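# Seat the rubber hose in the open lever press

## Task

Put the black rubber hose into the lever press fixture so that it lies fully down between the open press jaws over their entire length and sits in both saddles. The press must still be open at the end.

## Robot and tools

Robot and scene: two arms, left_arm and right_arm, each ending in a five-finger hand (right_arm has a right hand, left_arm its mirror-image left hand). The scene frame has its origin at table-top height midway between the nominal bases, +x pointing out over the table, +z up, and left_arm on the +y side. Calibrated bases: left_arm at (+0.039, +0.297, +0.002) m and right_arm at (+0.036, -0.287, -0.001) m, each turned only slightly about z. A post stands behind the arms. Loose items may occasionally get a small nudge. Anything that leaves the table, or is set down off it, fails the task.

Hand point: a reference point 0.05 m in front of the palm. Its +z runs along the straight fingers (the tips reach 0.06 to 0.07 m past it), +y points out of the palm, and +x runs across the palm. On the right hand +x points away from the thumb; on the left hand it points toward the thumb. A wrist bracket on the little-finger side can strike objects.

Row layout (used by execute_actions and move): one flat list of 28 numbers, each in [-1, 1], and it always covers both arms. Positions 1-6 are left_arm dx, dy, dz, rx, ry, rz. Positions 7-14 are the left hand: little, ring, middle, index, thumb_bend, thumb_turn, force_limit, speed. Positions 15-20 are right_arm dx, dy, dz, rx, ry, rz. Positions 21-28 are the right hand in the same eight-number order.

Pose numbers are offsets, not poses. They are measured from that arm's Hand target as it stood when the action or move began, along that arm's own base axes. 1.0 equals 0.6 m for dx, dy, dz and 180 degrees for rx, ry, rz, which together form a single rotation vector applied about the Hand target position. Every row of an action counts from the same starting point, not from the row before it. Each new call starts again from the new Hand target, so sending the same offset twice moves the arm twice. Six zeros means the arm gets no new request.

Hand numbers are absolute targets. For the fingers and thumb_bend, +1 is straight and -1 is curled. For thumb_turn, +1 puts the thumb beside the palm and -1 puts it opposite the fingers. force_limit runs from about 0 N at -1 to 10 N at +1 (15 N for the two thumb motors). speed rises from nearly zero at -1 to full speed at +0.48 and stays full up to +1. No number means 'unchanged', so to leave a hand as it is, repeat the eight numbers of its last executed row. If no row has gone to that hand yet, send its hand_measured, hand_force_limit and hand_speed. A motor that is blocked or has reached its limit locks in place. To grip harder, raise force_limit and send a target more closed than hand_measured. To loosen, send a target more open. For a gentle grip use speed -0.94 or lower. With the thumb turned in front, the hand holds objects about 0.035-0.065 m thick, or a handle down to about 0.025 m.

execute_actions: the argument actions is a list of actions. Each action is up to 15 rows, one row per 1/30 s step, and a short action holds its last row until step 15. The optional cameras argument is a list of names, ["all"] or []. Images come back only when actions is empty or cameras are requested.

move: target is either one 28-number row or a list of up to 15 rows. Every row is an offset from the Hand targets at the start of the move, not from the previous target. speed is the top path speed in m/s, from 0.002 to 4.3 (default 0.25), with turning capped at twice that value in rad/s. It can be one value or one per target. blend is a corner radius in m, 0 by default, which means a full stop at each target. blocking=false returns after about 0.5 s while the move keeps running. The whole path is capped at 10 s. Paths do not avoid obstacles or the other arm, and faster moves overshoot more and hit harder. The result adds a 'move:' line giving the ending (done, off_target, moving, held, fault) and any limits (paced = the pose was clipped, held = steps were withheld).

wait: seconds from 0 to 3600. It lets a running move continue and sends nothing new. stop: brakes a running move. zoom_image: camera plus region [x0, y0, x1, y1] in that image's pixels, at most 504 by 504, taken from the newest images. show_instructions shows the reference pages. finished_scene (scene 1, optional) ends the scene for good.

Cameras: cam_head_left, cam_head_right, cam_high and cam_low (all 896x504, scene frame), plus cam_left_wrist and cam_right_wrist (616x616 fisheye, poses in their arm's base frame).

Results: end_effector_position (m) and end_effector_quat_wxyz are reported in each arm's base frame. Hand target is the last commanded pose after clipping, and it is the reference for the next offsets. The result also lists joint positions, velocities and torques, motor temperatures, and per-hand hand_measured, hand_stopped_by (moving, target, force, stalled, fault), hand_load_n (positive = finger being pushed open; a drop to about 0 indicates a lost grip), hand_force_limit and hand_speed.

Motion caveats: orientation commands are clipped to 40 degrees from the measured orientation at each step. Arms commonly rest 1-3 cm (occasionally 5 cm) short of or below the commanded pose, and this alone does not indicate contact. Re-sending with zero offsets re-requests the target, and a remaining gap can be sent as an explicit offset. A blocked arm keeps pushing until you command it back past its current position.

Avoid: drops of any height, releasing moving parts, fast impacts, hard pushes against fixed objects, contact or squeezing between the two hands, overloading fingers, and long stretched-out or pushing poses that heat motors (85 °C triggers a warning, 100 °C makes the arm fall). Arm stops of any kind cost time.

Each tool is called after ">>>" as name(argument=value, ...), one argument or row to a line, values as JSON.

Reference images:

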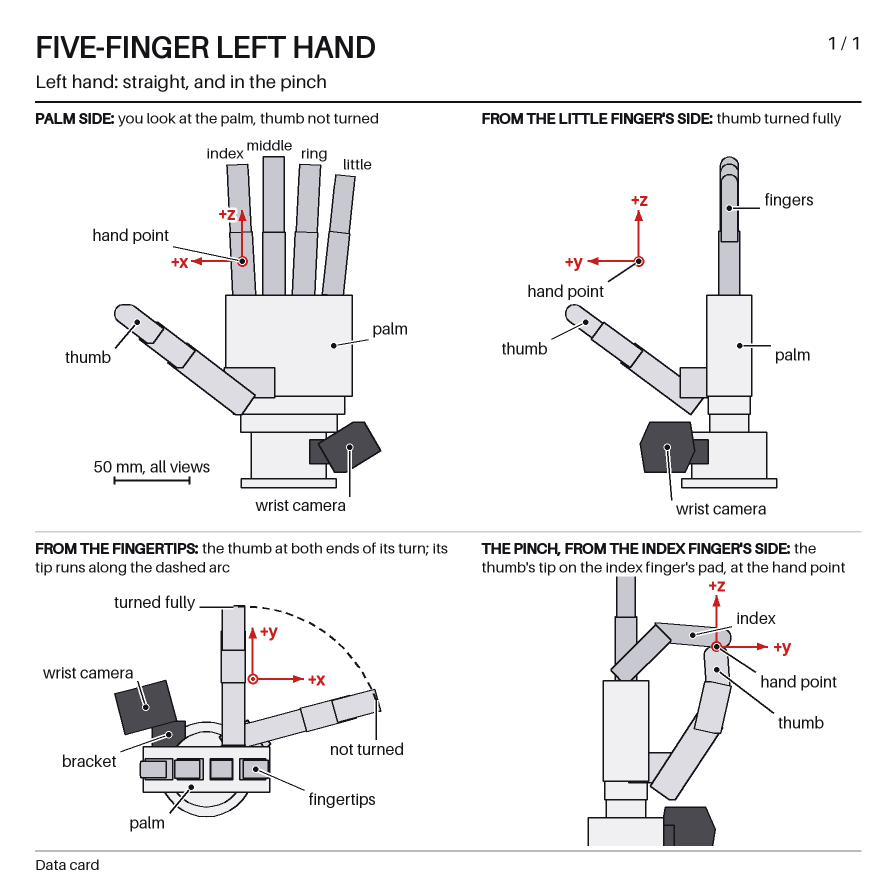

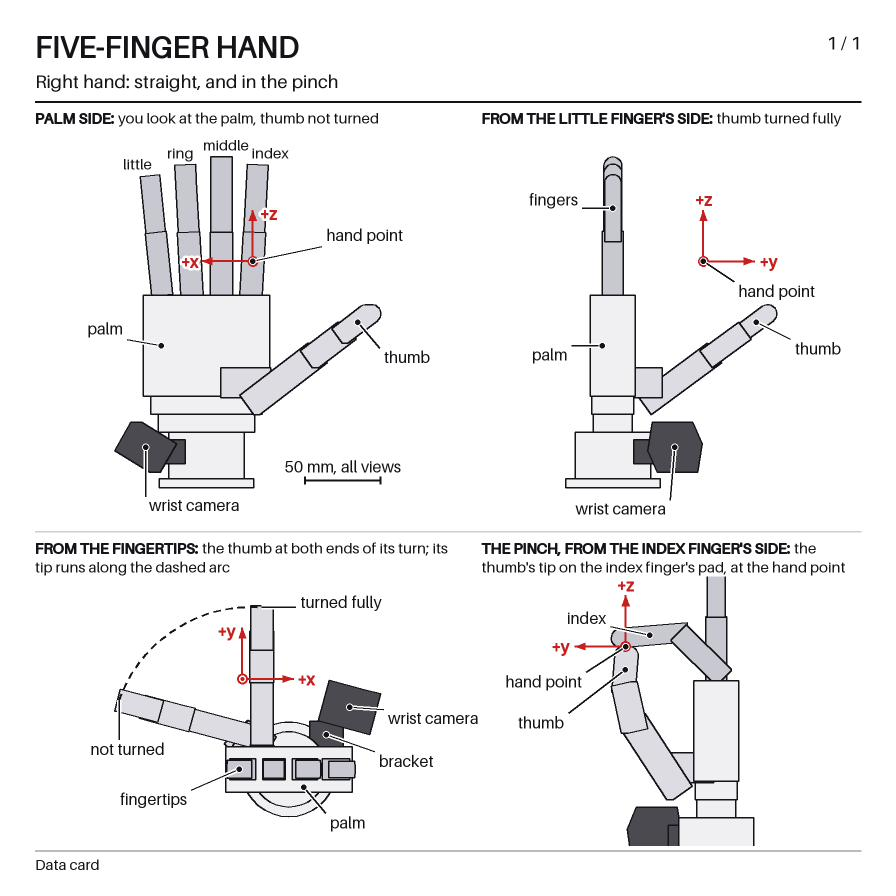

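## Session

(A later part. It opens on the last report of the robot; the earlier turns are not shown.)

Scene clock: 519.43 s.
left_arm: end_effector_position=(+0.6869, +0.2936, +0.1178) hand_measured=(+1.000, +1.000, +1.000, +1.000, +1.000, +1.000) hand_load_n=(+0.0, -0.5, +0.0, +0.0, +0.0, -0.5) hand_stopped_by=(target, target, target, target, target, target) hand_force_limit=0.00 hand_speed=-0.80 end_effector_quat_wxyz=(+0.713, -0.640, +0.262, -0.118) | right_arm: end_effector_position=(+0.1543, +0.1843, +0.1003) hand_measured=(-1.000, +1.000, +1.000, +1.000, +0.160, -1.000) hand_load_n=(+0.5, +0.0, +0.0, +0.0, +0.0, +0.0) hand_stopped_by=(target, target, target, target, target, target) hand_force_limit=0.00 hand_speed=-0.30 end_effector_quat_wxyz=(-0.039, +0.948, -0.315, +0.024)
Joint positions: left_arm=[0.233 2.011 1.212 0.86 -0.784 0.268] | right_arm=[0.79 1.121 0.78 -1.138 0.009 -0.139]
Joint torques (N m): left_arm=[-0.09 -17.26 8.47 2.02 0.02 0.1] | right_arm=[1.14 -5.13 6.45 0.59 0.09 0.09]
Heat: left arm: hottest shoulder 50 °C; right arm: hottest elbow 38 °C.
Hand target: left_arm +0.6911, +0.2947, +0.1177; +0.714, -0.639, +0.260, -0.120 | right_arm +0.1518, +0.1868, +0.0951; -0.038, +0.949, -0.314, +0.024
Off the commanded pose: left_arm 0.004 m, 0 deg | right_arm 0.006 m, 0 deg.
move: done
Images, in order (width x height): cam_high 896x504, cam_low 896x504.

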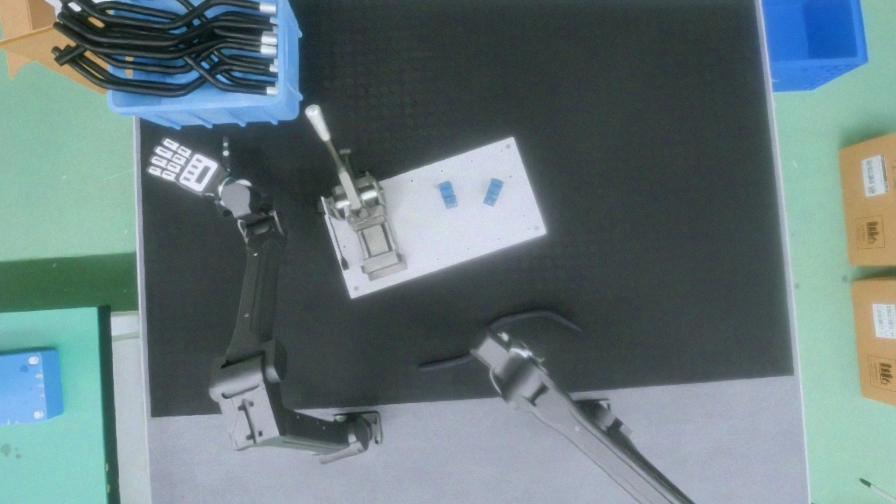

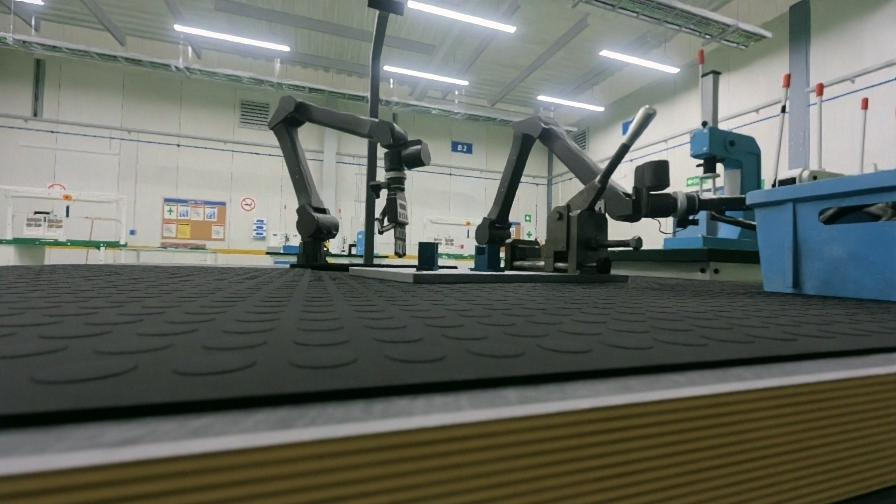

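>>> move(
  target=[
    [0,0,0,0,0,0,1,1,1,1,1,1,0,-0.8,-0.0168,-0.022,0,0,0,0,-1,1,1,1,0.16,-1,0,-0.3],
    [0,0,0,0,0,0,1,1,1,1,1,1,0,-0.8,-0.0168,-0.022,-0.045,0,0,0,-1,1,1,1,0.16,-1,0,-0.3],
  ],
  speed=0.1,
  cameras=["cam_low", "cam_high", "cam_right_wrist"],
)

>>> zoom_image(
  camera="cam_low",
  region=[320, 200, 480, 290],
)

>>> zoom_image(
  camera="cam_right_wrist",
  region=[200, 60, 460, 300],
)

Scene clock: 531.10 s.
left_arm: end_effector_position=(+0.6869, +0.2936, +0.1178) hand_measured=(+1.000, +1.000, +1.000, +1.000, +1.000, +1.000) hand_load_n=(+0.0, +0.0, +0.0, +0.0, +0.0, -0.5) hand_stopped_by=(target, target, target, target, target, target) hand_force_limit=0.00 hand_speed=-0.80 end_effector_quat_wxyz=(+0.713, -0.640, +0.262, -0.118) | right_arm: end_effector_position=(+0.1436, +0.1736, +0.0743) hand_measured=(-1.000, +1.000, +1.000, +1.000, +0.160, -1.000) hand_load_n=(+0.0, +0.0, +0.0, +0.0, +0.0, +0.0) hand_stopped_by=(target, target, target, target, target, target) hand_force_limit=0.00 hand_speed=-0.30 end_effector_quat_wxyz=(-0.042, +0.948, -0.315, +0.026)
Joint positions: left_arm=[0.233 2.011 1.212 0.86 -0.784 0.268] | right_arm=[0.79 1.101 0.694 -1.066 0.009 -0.139]
Joint torques (N m): left_arm=[-0.32 -17.55 8.46 1.92 0.01 0.11] | right_arm=[0.56 -4.19 6.31 0.69 0.06 0.02]
Heat: left arm: hottest shoulder 50 °C; right arm: hottest elbow 37 °C.
Hand target: left_arm +0.6911, +0.2947, +0.1177; +0.714, -0.639, +0.260, -0.120 | right_arm +0.1417, +0.1735, +0.0680; -0.038, +0.949, -0.313, +0.024
Off the commanded pose: left_arm 0.004 m, 0 deg | right_arm 0.007 m, 1 deg.
move: done
cam_right_wrist: T_world_to_cam=[[-0.31689, -0.94349, -0.09704, 0.21379], [-0.80497, 0.21342, 0.55361, 0.02279], [-0.50161, 0.25354, -0.82711, 0.20401]] pos_world=[0.18842, 0.14512, 0.17687]
Images, in order (width x height): cam_high 896x504, cam_low 896x504, cam_right_wrist 616x616.

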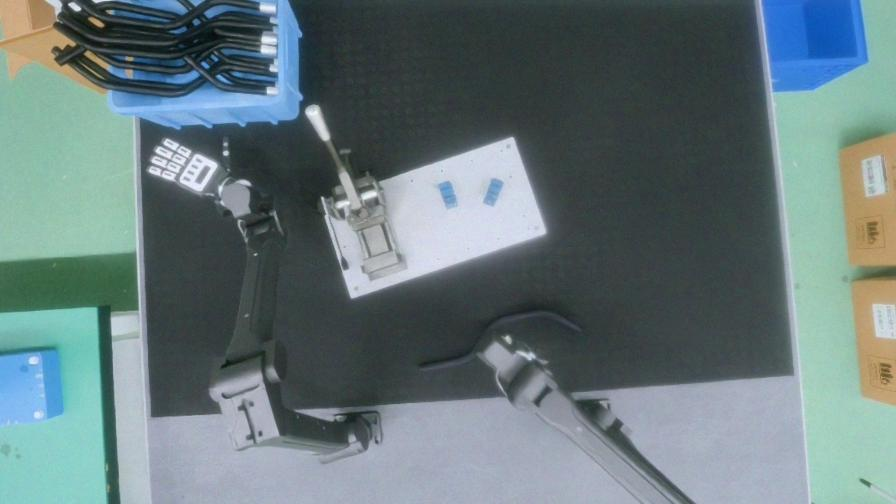

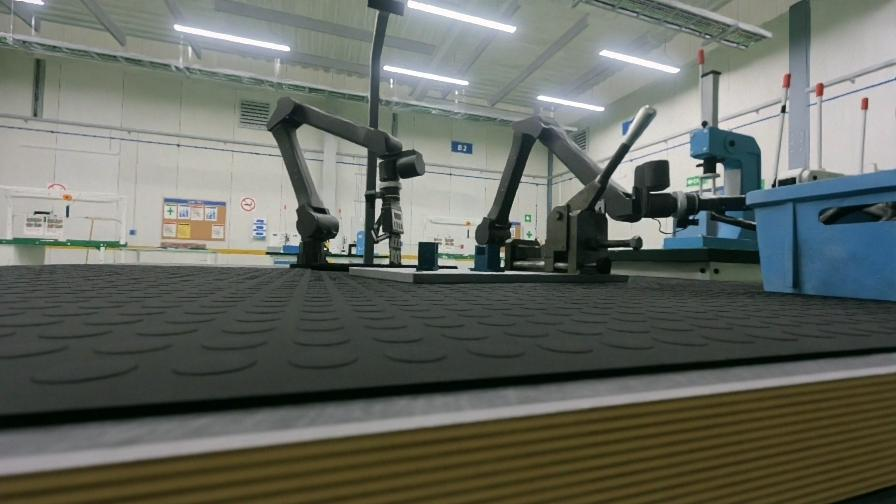

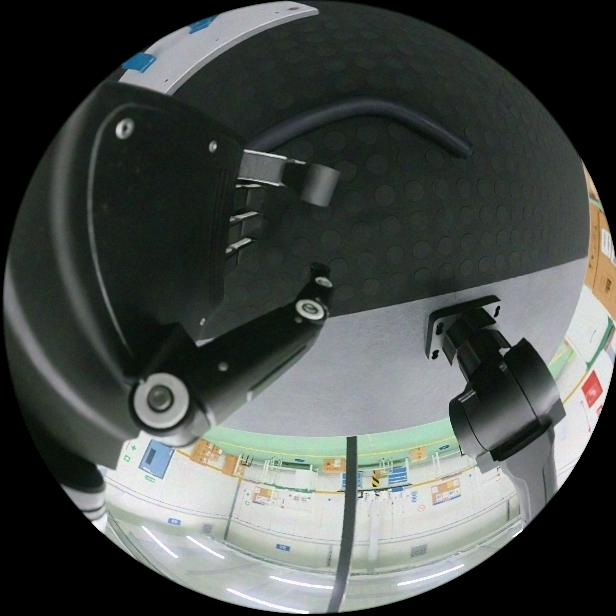

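Scaled by 3.150 from the camera's image (finer frame: 1280x720).

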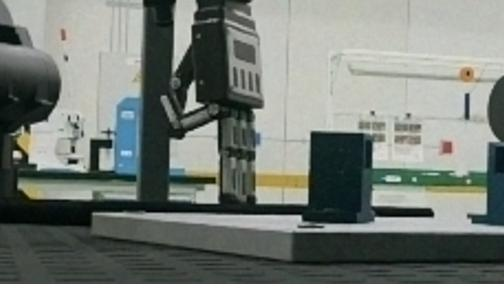

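Scaled by 1.938 from the camera's image (finer frame: 880x880).

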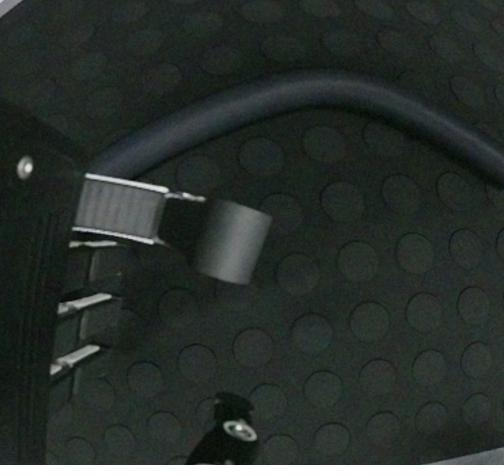

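>>> move(
  target=[0,0,0,0,0,0,1,1,1,1,1,1,0,-0.8,0,0,-0.018,0,0,0,-1,1,1,1,0.16,-1,0,-0.3],
  speed=0.05,
  cameras=["cam_low"],
)

>>> zoom_image(
  camera="cam_low",
  region=[360, 220, 440, 280],
)

Scene clock: 543.57 s.
left_arm: end_effector_position=(+0.6869, +0.2936, +0.1178) hand_measured=(+1.000, +1.000, +1.000, +1.000, +1.000, +1.000) hand_load_n=(+0.0, +0.0, +0.0, +0.0, +0.5, -0.5) hand_stopped_by=(target, target, target, target, target, target) hand_force_limit=0.00 hand_speed=-0.80 end_effector_quat_wxyz=(+0.713, -0.640, +0.262, -0.118) | right_arm: end_effector_position=(+0.1441, +0.1740, +0.0640) hand_measured=(-1.000, +1.000, +1.000, +1.000, +0.160, -1.000) hand_load_n=(+0.0, +0.0, +0.0, +0.0, +0.0, +0.0) hand_stopped_by=(target, target, target, target, target, target) hand_force_limit=0.00 hand_speed=-0.30 end_effector_quat_wxyz=(-0.043, +0.948, -0.315, +0.026)
Joint positions: left_arm=[0.233 2.011 1.212 0.86 -0.784 0.268] | right_arm=[0.79 1.116 0.675 -1.03 0.009 -0.139]
Joint torques (N m): left_arm=[-0.15 -17.61 8.55 1.96 -0.01 0.13] | right_arm=[0.56 -4.25 6.13 0.62 0.06 0.02]
Heat: left arm: hottest shoulder 50 °C; right arm: hottest elbow 37 °C.
Hand target: left_arm +0.6911, +0.2947, +0.1177; +0.714, -0.639, +0.260, -0.120 | right_arm +0.1416, +0.1735, +0.0572; -0.038, +0.949, -0.313, +0.024
Off the commanded pose: left_arm 0.004 m, 0 deg | right_arm 0.007 m, 1 deg.
move: done

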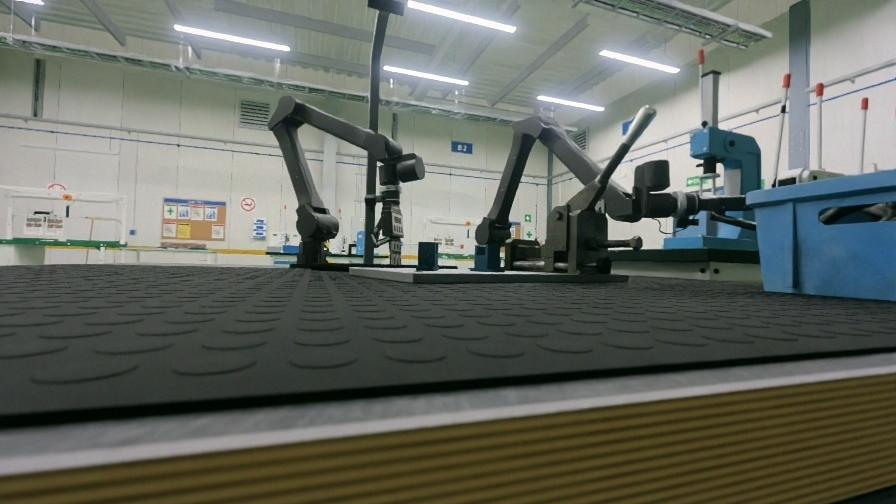

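Scaled by 6.300 from the camera's image (finer frame: 1280x720).

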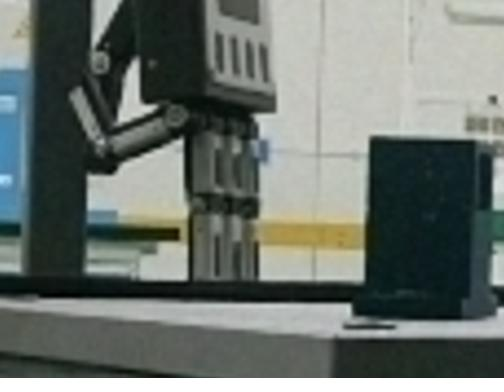

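>>> move(
  target=[0,0,0,0,0,0,1,1,1,1,1,1,0,-0.8,0.0609,0.0793,0.003,0,0,0,-1,1,1,1,0.16,-1,0,-0.3],
  speed=0.05,
  cameras=["cam_low", "cam_high", "cam_head_left", "cam_right_wrist"],
)

>>> zoom_image(
  camera="cam_low",
  region=[360, 220, 440, 280],
)

>>> zoom_image(
  camera="cam_high",
  region=[400, 280, 600, 390],
)

Scene clock: 553.83 s.
left_arm: end_effector_position=(+0.6869, +0.2936, +0.1178) hand_measured=(+1.000, +1.000, +1.000, +1.000, +1.000, +1.000) hand_load_n=(+0.0, +0.0, +0.0, +0.0, +0.0, -0.5) hand_stopped_by=(target, target, target, target, target, target) hand_force_limit=0.00 hand_speed=-0.80 end_effector_quat_wxyz=(+0.713, -0.640, +0.262, -0.118) | right_arm: end_effector_position=(+0.1526, +0.1840, +0.0646) hand_measured=(-1.000, +1.000, +0.998, +1.000, +0.160, -1.000) hand_load_n=(+0.0, +0.0, -18.5, +0.0, +0.0, +0.0) hand_stopped_by=(target, target, target, target, target, target) hand_force_limit=0.00 hand_speed=-0.30 end_effector_quat_wxyz=(-0.003, +0.950, -0.311, +0.009)
Joint positions: left_arm=[0.233 2.011 1.212 0.86 -0.784 0.268] | right_arm=[0.798 1.232 0.752 -1.078 0.013 -0.139]
Joint torques (N m): left_arm=[-0.56 -17.38 8.46 2 0.02 0.11] | right_arm=[1.44 -2.2 10.51 2.84 -0.1 0.24]
Heat: left arm: hottest shoulder 50 °C; right arm: hottest elbow 37 °C.
Hand target: left_arm +0.6911, +0.2947, +0.1177; +0.714, -0.639, +0.260, -0.120 | right_arm +0.1783, +0.2211, +0.0591; -0.038, +0.949, -0.314, +0.024
Off the commanded pose: left_arm 0.004 m, 0 deg | right_arm 0.045 m, 4 deg.
move: off_target (right_arm)
cam_right_wrist: T_world_to_cam=[[-0.31273, -0.94966, -0.01841, 0.22101], [-0.77455, 0.24375, 0.58366, 0.02087], [-0.54979, 0.19679, -0.81179, 0.2146]] pos_world=[0.20327, 0.16257, 0.1661]
Images, in order (width x height): cam_head_left 896x504, cam_high 896x504, cam_low 896x504, cam_right_wrist 616x616.

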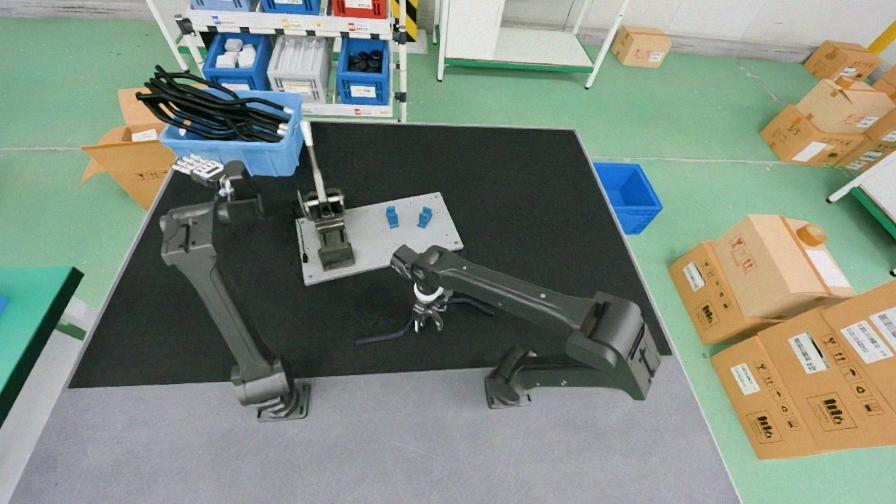

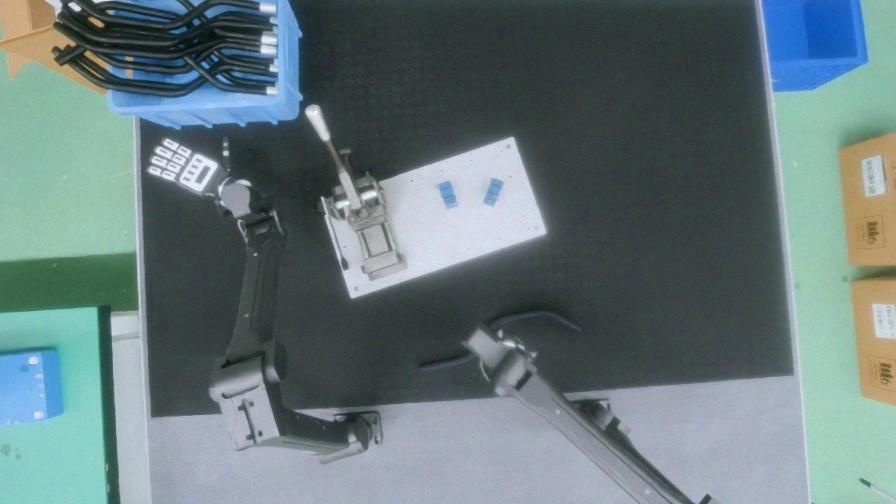

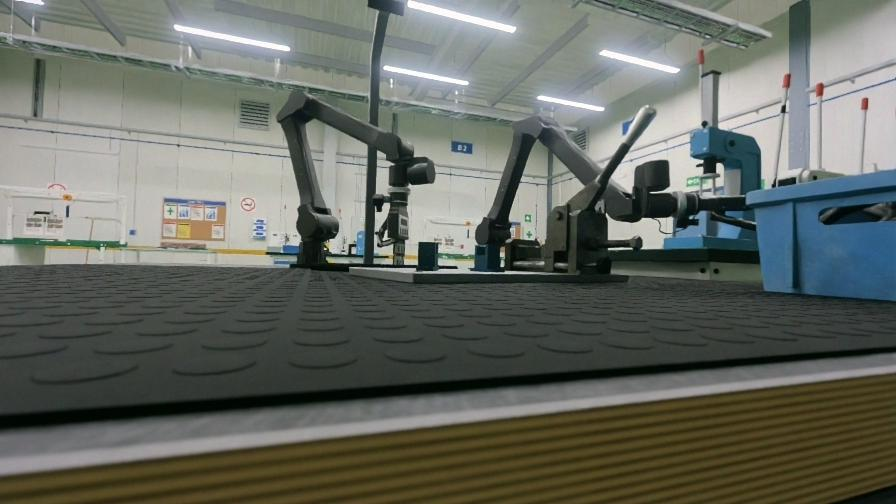

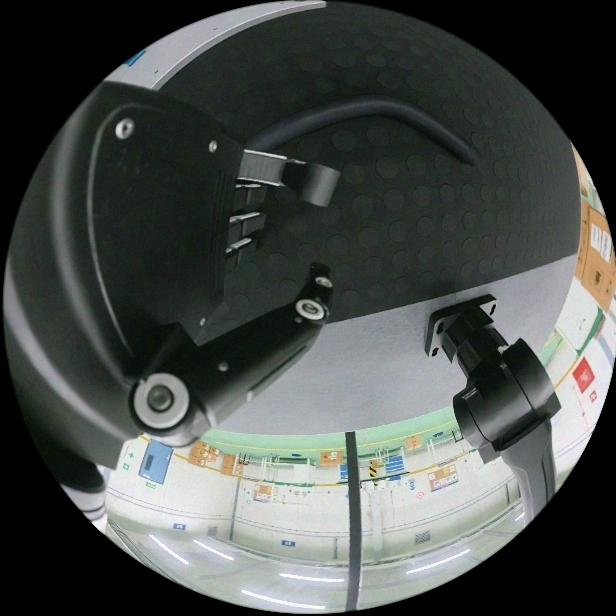

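Scaled by 6.300 from the camera's image (finer frame: 1280x720).

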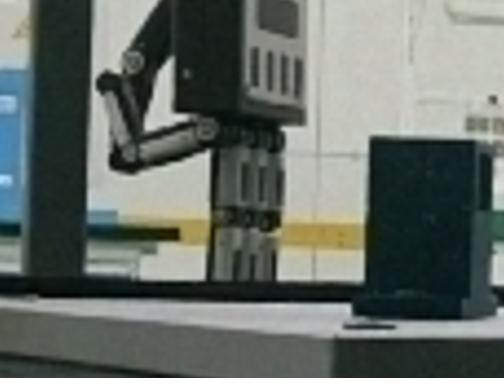

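Scaled by 2.520 from the camera's image (finer frame: 1280x720).

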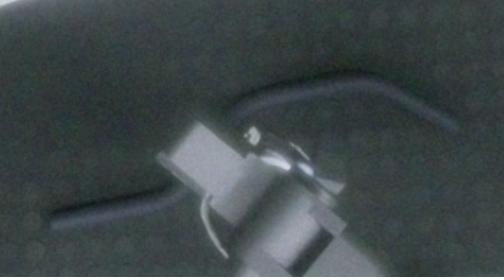

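>>> move(
  target=[0,0,0,0,0,0,1,1,1,1,1,1,0,-0.8,-0.048,-0.0677,0.0267,0,0,0,-1,1,1,1,0.16,-1,0,-0.3],
  speed=0.1,
  cameras=[],
)

Scene clock: 562.83 s.
left_arm: end_effector_position=(+0.6869, +0.2936, +0.1178) hand_measured=(+1.000, +1.000, +1.000, +1.000, +1.000, +1.000) hand_load_n=(+0.0, +0.0, +0.0, +0.0, +0.0, +0.0) hand_stopped_by=(target, target, target, target, target, target) hand_force_limit=0.00 hand_speed=-0.80 end_effector_quat_wxyz=(+0.713, -0.640, +0.262, -0.118) | right_arm: end_effector_position=(+0.1531, +0.1846, +0.0794) hand_measured=(-1.000, +1.000, +1.000, +1.000, +0.160, -1.000) hand_load_n=(+0.0, +0.0, +0.0, -0.5, +0.0, +0.0) hand_stopped_by=(target, target, target, target, target, target) hand_force_limit=0.00 hand_speed=-0.30 end_effector_quat_wxyz=(-0.043, +0.949, -0.311, +0.028)
Joint positions: left_arm=[0.233 2.011 1.212 0.86 -0.784 0.268] | right_arm=[0.798 1.135 0.733 -1.066 0.013 -0.139]
Joint torques (N m): left_arm=[-0.15 -17.38 8.5 1.96 0.02 0.12] | right_arm=[-0.21 -5.89 6.2 0.17 -0.11 -0.01]
Heat: left arm: hottest shoulder 50 °C; right arm: hottest elbow 38 °C.
Hand target: left_arm +0.6911, +0.2947, +0.1177; +0.714, -0.639, +0.260, -0.120 | right_arm +0.1495, +0.1805, +0.0751; -0.038, +0.949, -0.314, +0.024
Off the commanded pose: left_arm 0.004 m, 0 deg | right_arm 0.007 m, 1 deg.
move: done

>>> move(
  target=[
    [0,0,0,0,0,0,1,1,1,1,1,1,0,-0.8,-0.0122,-0.0159,0,0,0,0,-1,1,0.3,1,0.16,-1,0,-0.3],
    [0,0,0,0,0,0,1,1,1,1,1,1,0,-0.8,-0.0122,-0.0159,-0.0235,0,0,0,-1,1,0.3,1,0.16,-1,0,-0.3],
  ],
  speed=0.08,
  cameras=["cam_low","cam_right_wrist"],
)

>>> zoom_image(
  camera="cam_low",
  region=[360, 220, 440, 280],
)

Scene clock: 579.10 s.
left_arm: end_effector_position=(+0.6869, +0.2936, +0.1178) hand_measured=(+1.000, +1.000, +1.000, +1.000, +1.000, +1.000) hand_load_n=(+0.0, +0.0, +0.0, +0.0, +0.0, +0.0) hand_stopped_by=(target, target, target, target, target, target) hand_force_limit=0.00 hand_speed=-0.80 end_effector_quat_wxyz=(+0.713, -0.640, +0.262, -0.118) | right_arm: end_effector_position=(+0.1419, +0.1732, +0.0672) hand_measured=(-1.000, +1.000, +0.300, +1.000, +0.160, -1.000) hand_load_n=(+0.0, +0.0, +0.0, +0.0, +0.0, +0.0) hand_stopped_by=(target, target, target, target, target, target) hand_force_limit=0.00 hand_speed=-0.30 end_effector_quat_wxyz=(-0.041, +0.949, -0.311, +0.027)
Joint positions: left_arm=[0.233 2.011 1.212 0.86 -0.784 0.268] | right_arm=[0.798 1.106 0.677 -1.043 0.013 -0.139]
Joint torques (N m): left_arm=[-0.09 -17.2 8.5 1.91 0.02 0.11] | right_arm=[-0.56 -4.19 6.24 0.58 -0.11 -0.06]
Heat: left arm: hottest shoulder 50 °C; right arm: hottest elbow 38 °C.
Hand target: left_arm +0.6911, +0.2947, +0.1177; +0.714, -0.639, +0.260, -0.120 | right_arm +0.1421, +0.1709, +0.0610; -0.038, +0.949, -0.314, +0.024
Off the commanded pose: left_arm 0.004 m, 0 deg | right_arm 0.007 m, 1 deg.
move: done
cam_right_wrist: T_world_to_cam=[[-0.30937, -0.94612, -0.09559, 0.21155], [-0.80838, 0.20872, 0.55041, 0.02682], [-0.50081, 0.24755, -0.8294, 0.19847]] pos_world=[0.18652, 0.14542, 0.17007]

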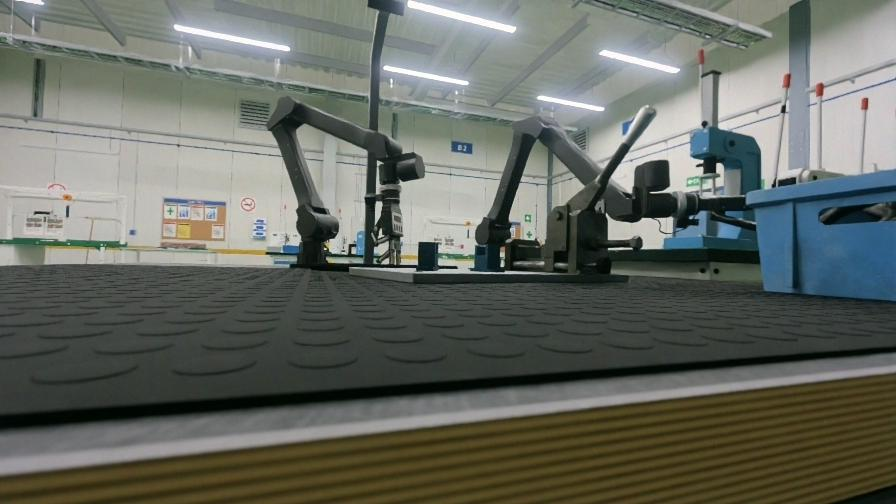

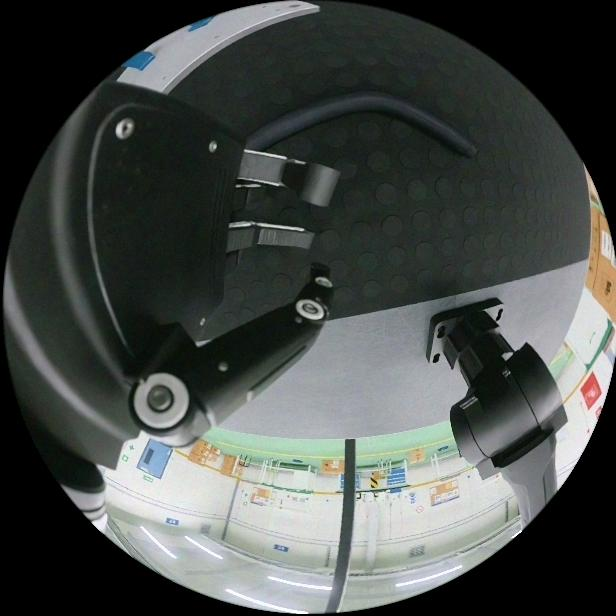

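Scaled by 6.300 from the camera's image (finer frame: 1280x720).

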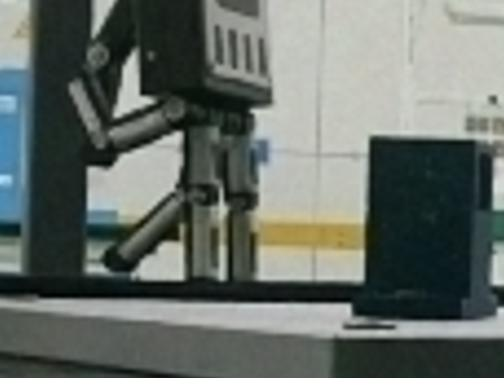

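>>> move(
  target=[0,0,0,0,0,0,1,1,1,1,1,1,0,-0.8,0.0406,0.0529,0.004,0,0,0,-1,1,0.3,1,0.16,-1,0,-0.3],
  speed=0.05,
  cameras=["cam_low","cam_right_wrist", "cam_high"],
)

>>> zoom_image(
  camera="cam_low",
  region=[360, 220, 440, 280],
)

>>> zoom_image(
  camera="cam_high",
  region=[400, 280, 600, 390],
)

Scene clock: 588.57 s.
left_arm: end_effector_position=(+0.6869, +0.2936, +0.1178) hand_measured=(+1.000, +1.000, +1.000, +1.000, +1.000, +1.000) hand_load_n=(+0.0, +0.0, +0.0, +0.0, +0.0, +0.0) hand_stopped_by=(target, target, target, target, target, target) hand_force_limit=0.00 hand_speed=-0.80 end_effector_quat_wxyz=(+0.713, -0.640, +0.262, -0.118) | right_arm: end_effector_position=(+0.1459, +0.1774, +0.0594) hand_measured=(-1.000, +1.000, +0.300, +1.000, +0.160, -1.000) hand_load_n=(+0.0, -5.0, +0.0, -5.5, +0.0, +0.0) hand_stopped_by=(target, target, target, target, target, target) hand_force_limit=0.00 hand_speed=-0.30 end_effector_quat_wxyz=(-0.013, +0.950, -0.311, +0.013)
Joint positions: left_arm=[0.233 2.011 1.212 0.86 -0.784 0.268] | right_arm=[0.798 1.194 0.71 -1.053 0.012 -0.139]
Joint torques (N m): left_arm=[0.03 -17.49 8.39 1.96 0 0.11] | right_arm=[0.56 -3.31 10.44 1.44 -0.07 0.11]
Heat: left arm: hottest shoulder 50 °C; right arm: hottest elbow 38 °C.
Hand target: left_arm +0.6911, +0.2947, +0.1177; +0.714, -0.639, +0.260, -0.120 | right_arm +0.1666, +0.2027, +0.0635; -0.038, +0.949, -0.314, +0.025
Off the commanded pose: left_arm 0.004 m, 0 deg | right_arm 0.033 m, 3 deg.
move: off_target (right_arm)
cam_right_wrist: T_world_to_cam=[[-0.31235, -0.94921, -0.03795, 0.21349], [-0.78287, 0.23457, 0.57627, 0.02371], [-0.5381, 0.20971, -0.81638, 0.20426]] pos_world=[0.19516, 0.15425, 0.16119]
Images, in order (width x height): cam_high 896x504, cam_low 896x504, cam_right_wrist 616x616.

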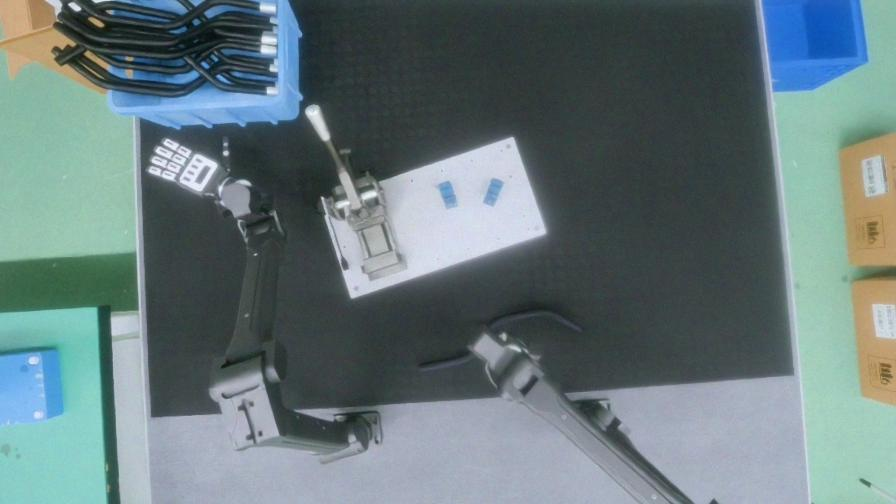

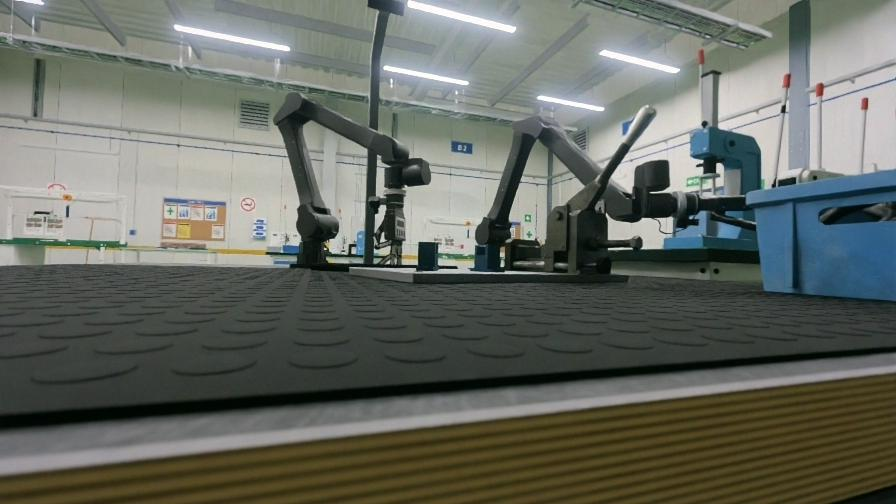

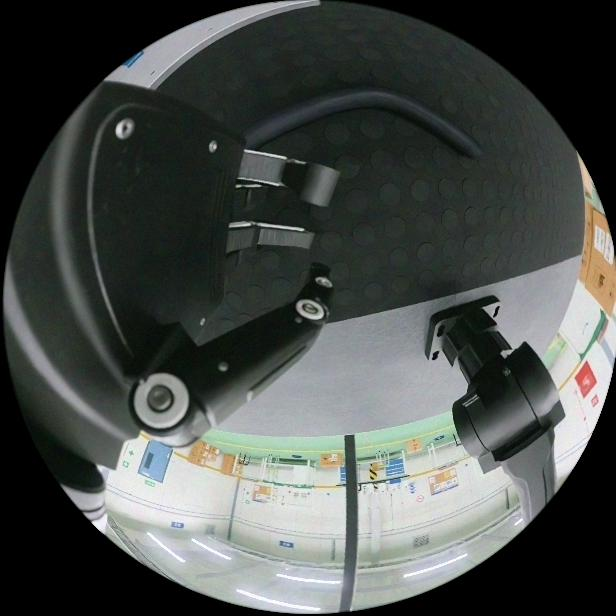

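Scaled by 6.300 from the camera's image (finer frame: 1280x720).

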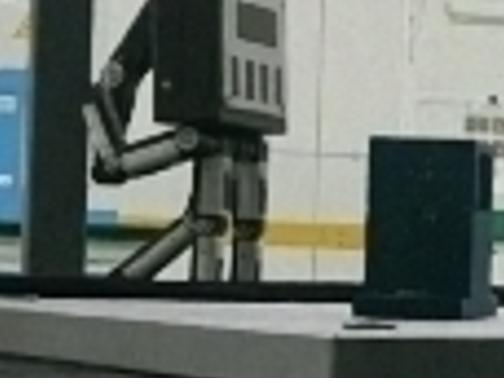

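Scaled by 2.520 from the camera's image (finer frame: 1280x720).

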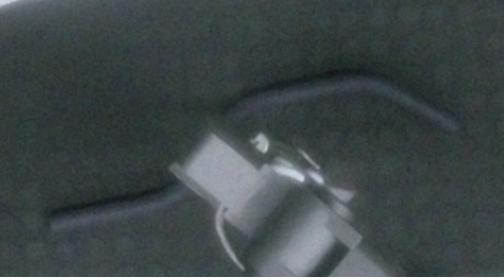

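>>> move(
  target=[
    [0,0,0,0,0,0,1,1,1,1,1,1,0,-0.8,-0.03,-0.039,0.06,0,0,0,-1,1,0.3,1,0.16,-1,0,-0.3],
    [0,0,0,0,0,0,1,1,1,1,1,1,0,-0.8,-0.05,-0.065,0.06,0,0,0,-1,1,0.3,1,0.16,-1,0,-0.3],
  ],
  speed=0.08,
  cameras=[],
)

>>> move(
  target=[0,0,0,0,0,0,1,1,1,1,1,1,0,-0.8,0.05,0.065,0,0,0,0,-1,1,0.3,1,0.16,-1,0,-0.3],
  speed=0.05,
  cameras=[],
)

Scene clock: 605.50 s.
left_arm: end_effector_position=(+0.6869, +0.2936, +0.1178) hand_measured=(+1.000, +1.000, +1.000, +1.000, +1.000, +1.000) hand_load_n=(+0.0, +0.0, +0.0, +0.0, +0.0, +0.0) hand_stopped_by=(target, target, target, target, target, target) hand_force_limit=0.00 hand_speed=-0.80 end_effector_quat_wxyz=(+0.713, -0.640, +0.262, -0.118) | right_arm: end_effector_position=(+0.1356, +0.1668, +0.0973) hand_measured=(-1.000, +1.000, +0.300, +1.000, +0.160, -1.000) hand_load_n=(+0.0, +0.0, +0.0, +0.0, +0.0, +0.0) hand_stopped_by=(target, target, target, target, target, target) hand_force_limit=0.00 hand_speed=-0.30 end_effector_quat_wxyz=(-0.040, +0.949, -0.311, +0.027)
Joint positions: left_arm=[0.233 2.011 1.212 0.86 -0.784 0.268] | right_arm=[0.798 1.043 0.72 -1.152 0.012 -0.139]
Joint torques (N m): left_arm=[-0.26 -17.49 8.42 1.99 -0.01 0.1] | right_arm=[-0.91 -4.95 7.64 -0.28 -0.11 -0.11]
Heat: left arm: hottest shoulder 50 °C; right arm: hottest elbow 38 °C.
Hand target: left_arm +0.6911, +0.2947, +0.1177; +0.714, -0.639, +0.260, -0.120 | right_arm +0.1366, +0.1637, +0.0994; -0.038, +0.949, -0.314, +0.025
Off the commanded pose: left_arm 0.004 m, 0 deg | right_arm 0.004 m, 0 deg.
move: done

Scene clock: 606.83 s.
left_arm: end_effector_position=(+0.6869, +0.2936, +0.1178) hand_measured=(+1.000, +1.000, +1.000, +1.000, +1.000, +1.000) hand_load_n=(+0.0, +0.0, +0.0, +0.0, +0.0, +0.0) hand_stopped_by=(target, target, target, target, target, target) hand_force_limit=0.00 hand_speed=-0.80 end_effector_quat_wxyz=(+0.713, -0.640, +0.262, -0.118) | right_arm: end_effector_position=(+0.1537, +0.1855, +0.0899) hand_measured=(-1.000, +1.000, +0.300, +1.000, +0.160, -1.000) hand_load_n=(+0.0, +0.0, +0.0, +0.0, +0.0, +0.0) hand_stopped_by=(target, target, target, target, target, target) hand_force_limit=0.00 hand_speed=-0.30 end_effector_quat_wxyz=(-0.019, +0.950, -0.312, +0.016)
Joint positions: left_arm=[0.233 2.011 1.212 0.86 -0.784 0.268] | right_arm=[0.798 1.173 0.784 -1.134 0.012 -0.138]
Joint torques (N m): left_arm=[-0.03 -17.44 8.46 1.96 0 0.11] | right_arm=[0.56 -5.13 10.14 0.47 -0.06 0.12]
Heat: left arm: hottest shoulder 50 °C; right arm: hottest elbow 38 °C.
Hand target: left_arm +0.6911, +0.2947, +0.1177; +0.714, -0.639, +0.260, -0.120 | right_arm +0.1665, +0.2027, +0.0995; -0.038, +0.949, -0.313, +0.025
Off the commanded pose: left_arm 0.004 m, 0 deg | right_arm 0.023 m, 2 deg.
move: off_target (right_arm)

>>> move(
  target=[
    [0,0,0,0,0,0,1,1,1,1,1,1,0,-0.8,-0.05,-0.065,0,0,0,0,-1,1,0.3,1,0.16,-1,0,-0.3],
    [0,0,0,0,0,0,1,1,1,1,1,1,0,-0.8,-0.05,-0.065,-0.0375,0,0,0,-1,1,0.3,1,0.16,-1,0,-0.3],
    [0,0,0,0,0,0,1,1,1,1,1,1,0,-0.8,0.02,0.026,-0.0375,0,0,0,-1,1,0.3,1,0.16,-1,0,-0.3],
  ],
  speed=0.06,
  cameras=["cam_high", "cam_right_wrist"],
)

>>> zoom_image(
  camera="cam_high",
  region=[400, 280, 600, 390],
)

Scene clock: 624.37 s.
left_arm: end_effector_position=(+0.6869, +0.2936, +0.1178) hand_measured=(+1.000, +1.000, +1.000, +1.000, +1.000, +1.000) hand_load_n=(+0.0, +0.0, +0.0, +0.0, +0.0, -0.5) hand_stopped_by=(target, target, target, target, target, target) hand_force_limit=0.00 hand_speed=-0.80 end_effector_quat_wxyz=(+0.713, -0.640, +0.262, -0.118) | right_arm: end_effector_position=(+0.1608, +0.1942, +0.0700) hand_measured=(-1.000, +1.000, +0.300, +1.000, +0.160, -1.000) hand_load_n=(+0.0, -6.5, +0.5, +0.0, +0.0, +0.0) hand_stopped_by=(target, target, target, target, target, target) hand_force_limit=0.00 hand_speed=-0.30 end_effector_quat_wxyz=(-0.016, +0.947, -0.319, +0.014)
Joint positions: left_arm=[0.233 2.011 1.212 0.86 -0.784 0.268] | right_arm=[0.798 1.236 0.776 -1.07 0.012 -0.122]
Joint torques (N m): left_arm=[0.09 -17.32 8.46 1.96 -0.02 0.11] | right_arm=[1.14 -4.48 10.76 0.94 -0.04 -0.02]
Heat: left arm: hottest shoulder 50 °C; right arm: hottest elbow 41 °C.
Hand target: left_arm +0.6911, +0.2947, +0.1177; +0.714, -0.639, +0.260, -0.120 | right_arm +0.1786, +0.2183, +0.0770; -0.038, +0.948, -0.314, +0.025
Off the commanded pose: left_arm 0.004 m, 0 deg | right_arm 0.031 m, 3 deg.
move: off_target (right_arm)
cam_right_wrist: T_world_to_cam=[[-0.32845, -0.94347, -0.04461, 0.23652], [-0.78132, 0.24485, 0.57409, 0.02311], [-0.53072, 0.22341, -0.81757, 0.21369]] pos_world=[0.20915, 0.16975, 0.17199]

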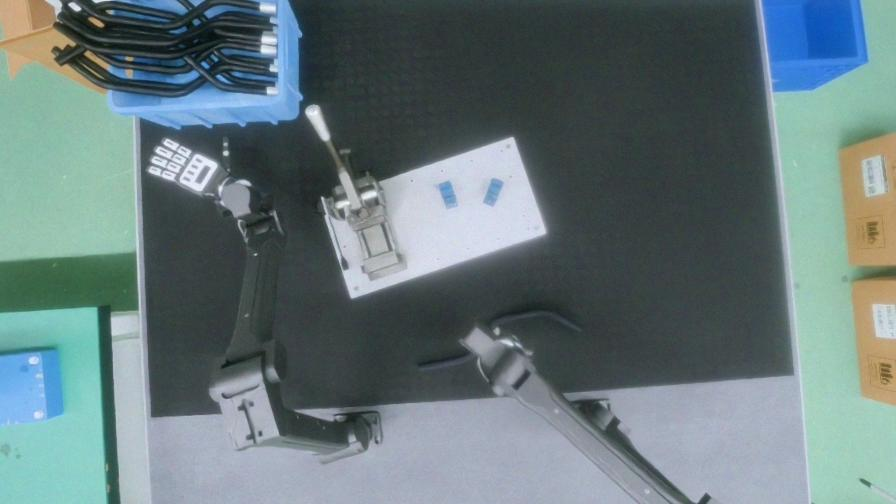

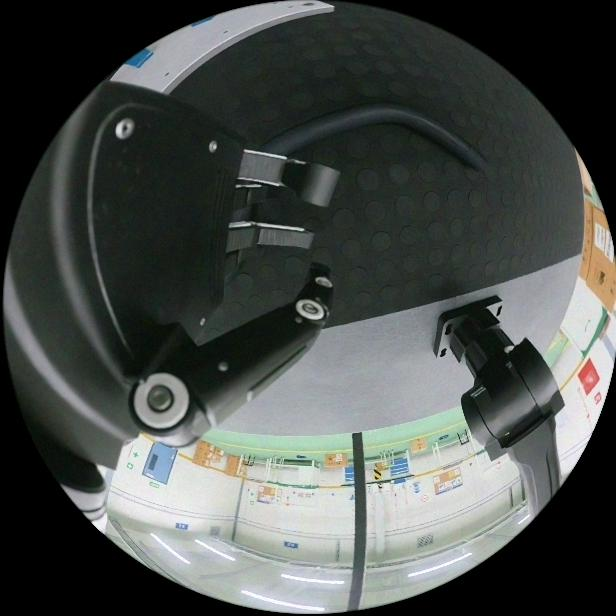

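Scaled by 2.520 from the camera's image (finer frame: 1280x720).

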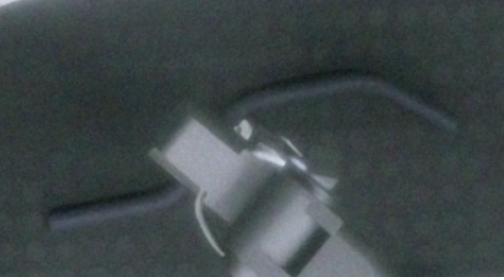

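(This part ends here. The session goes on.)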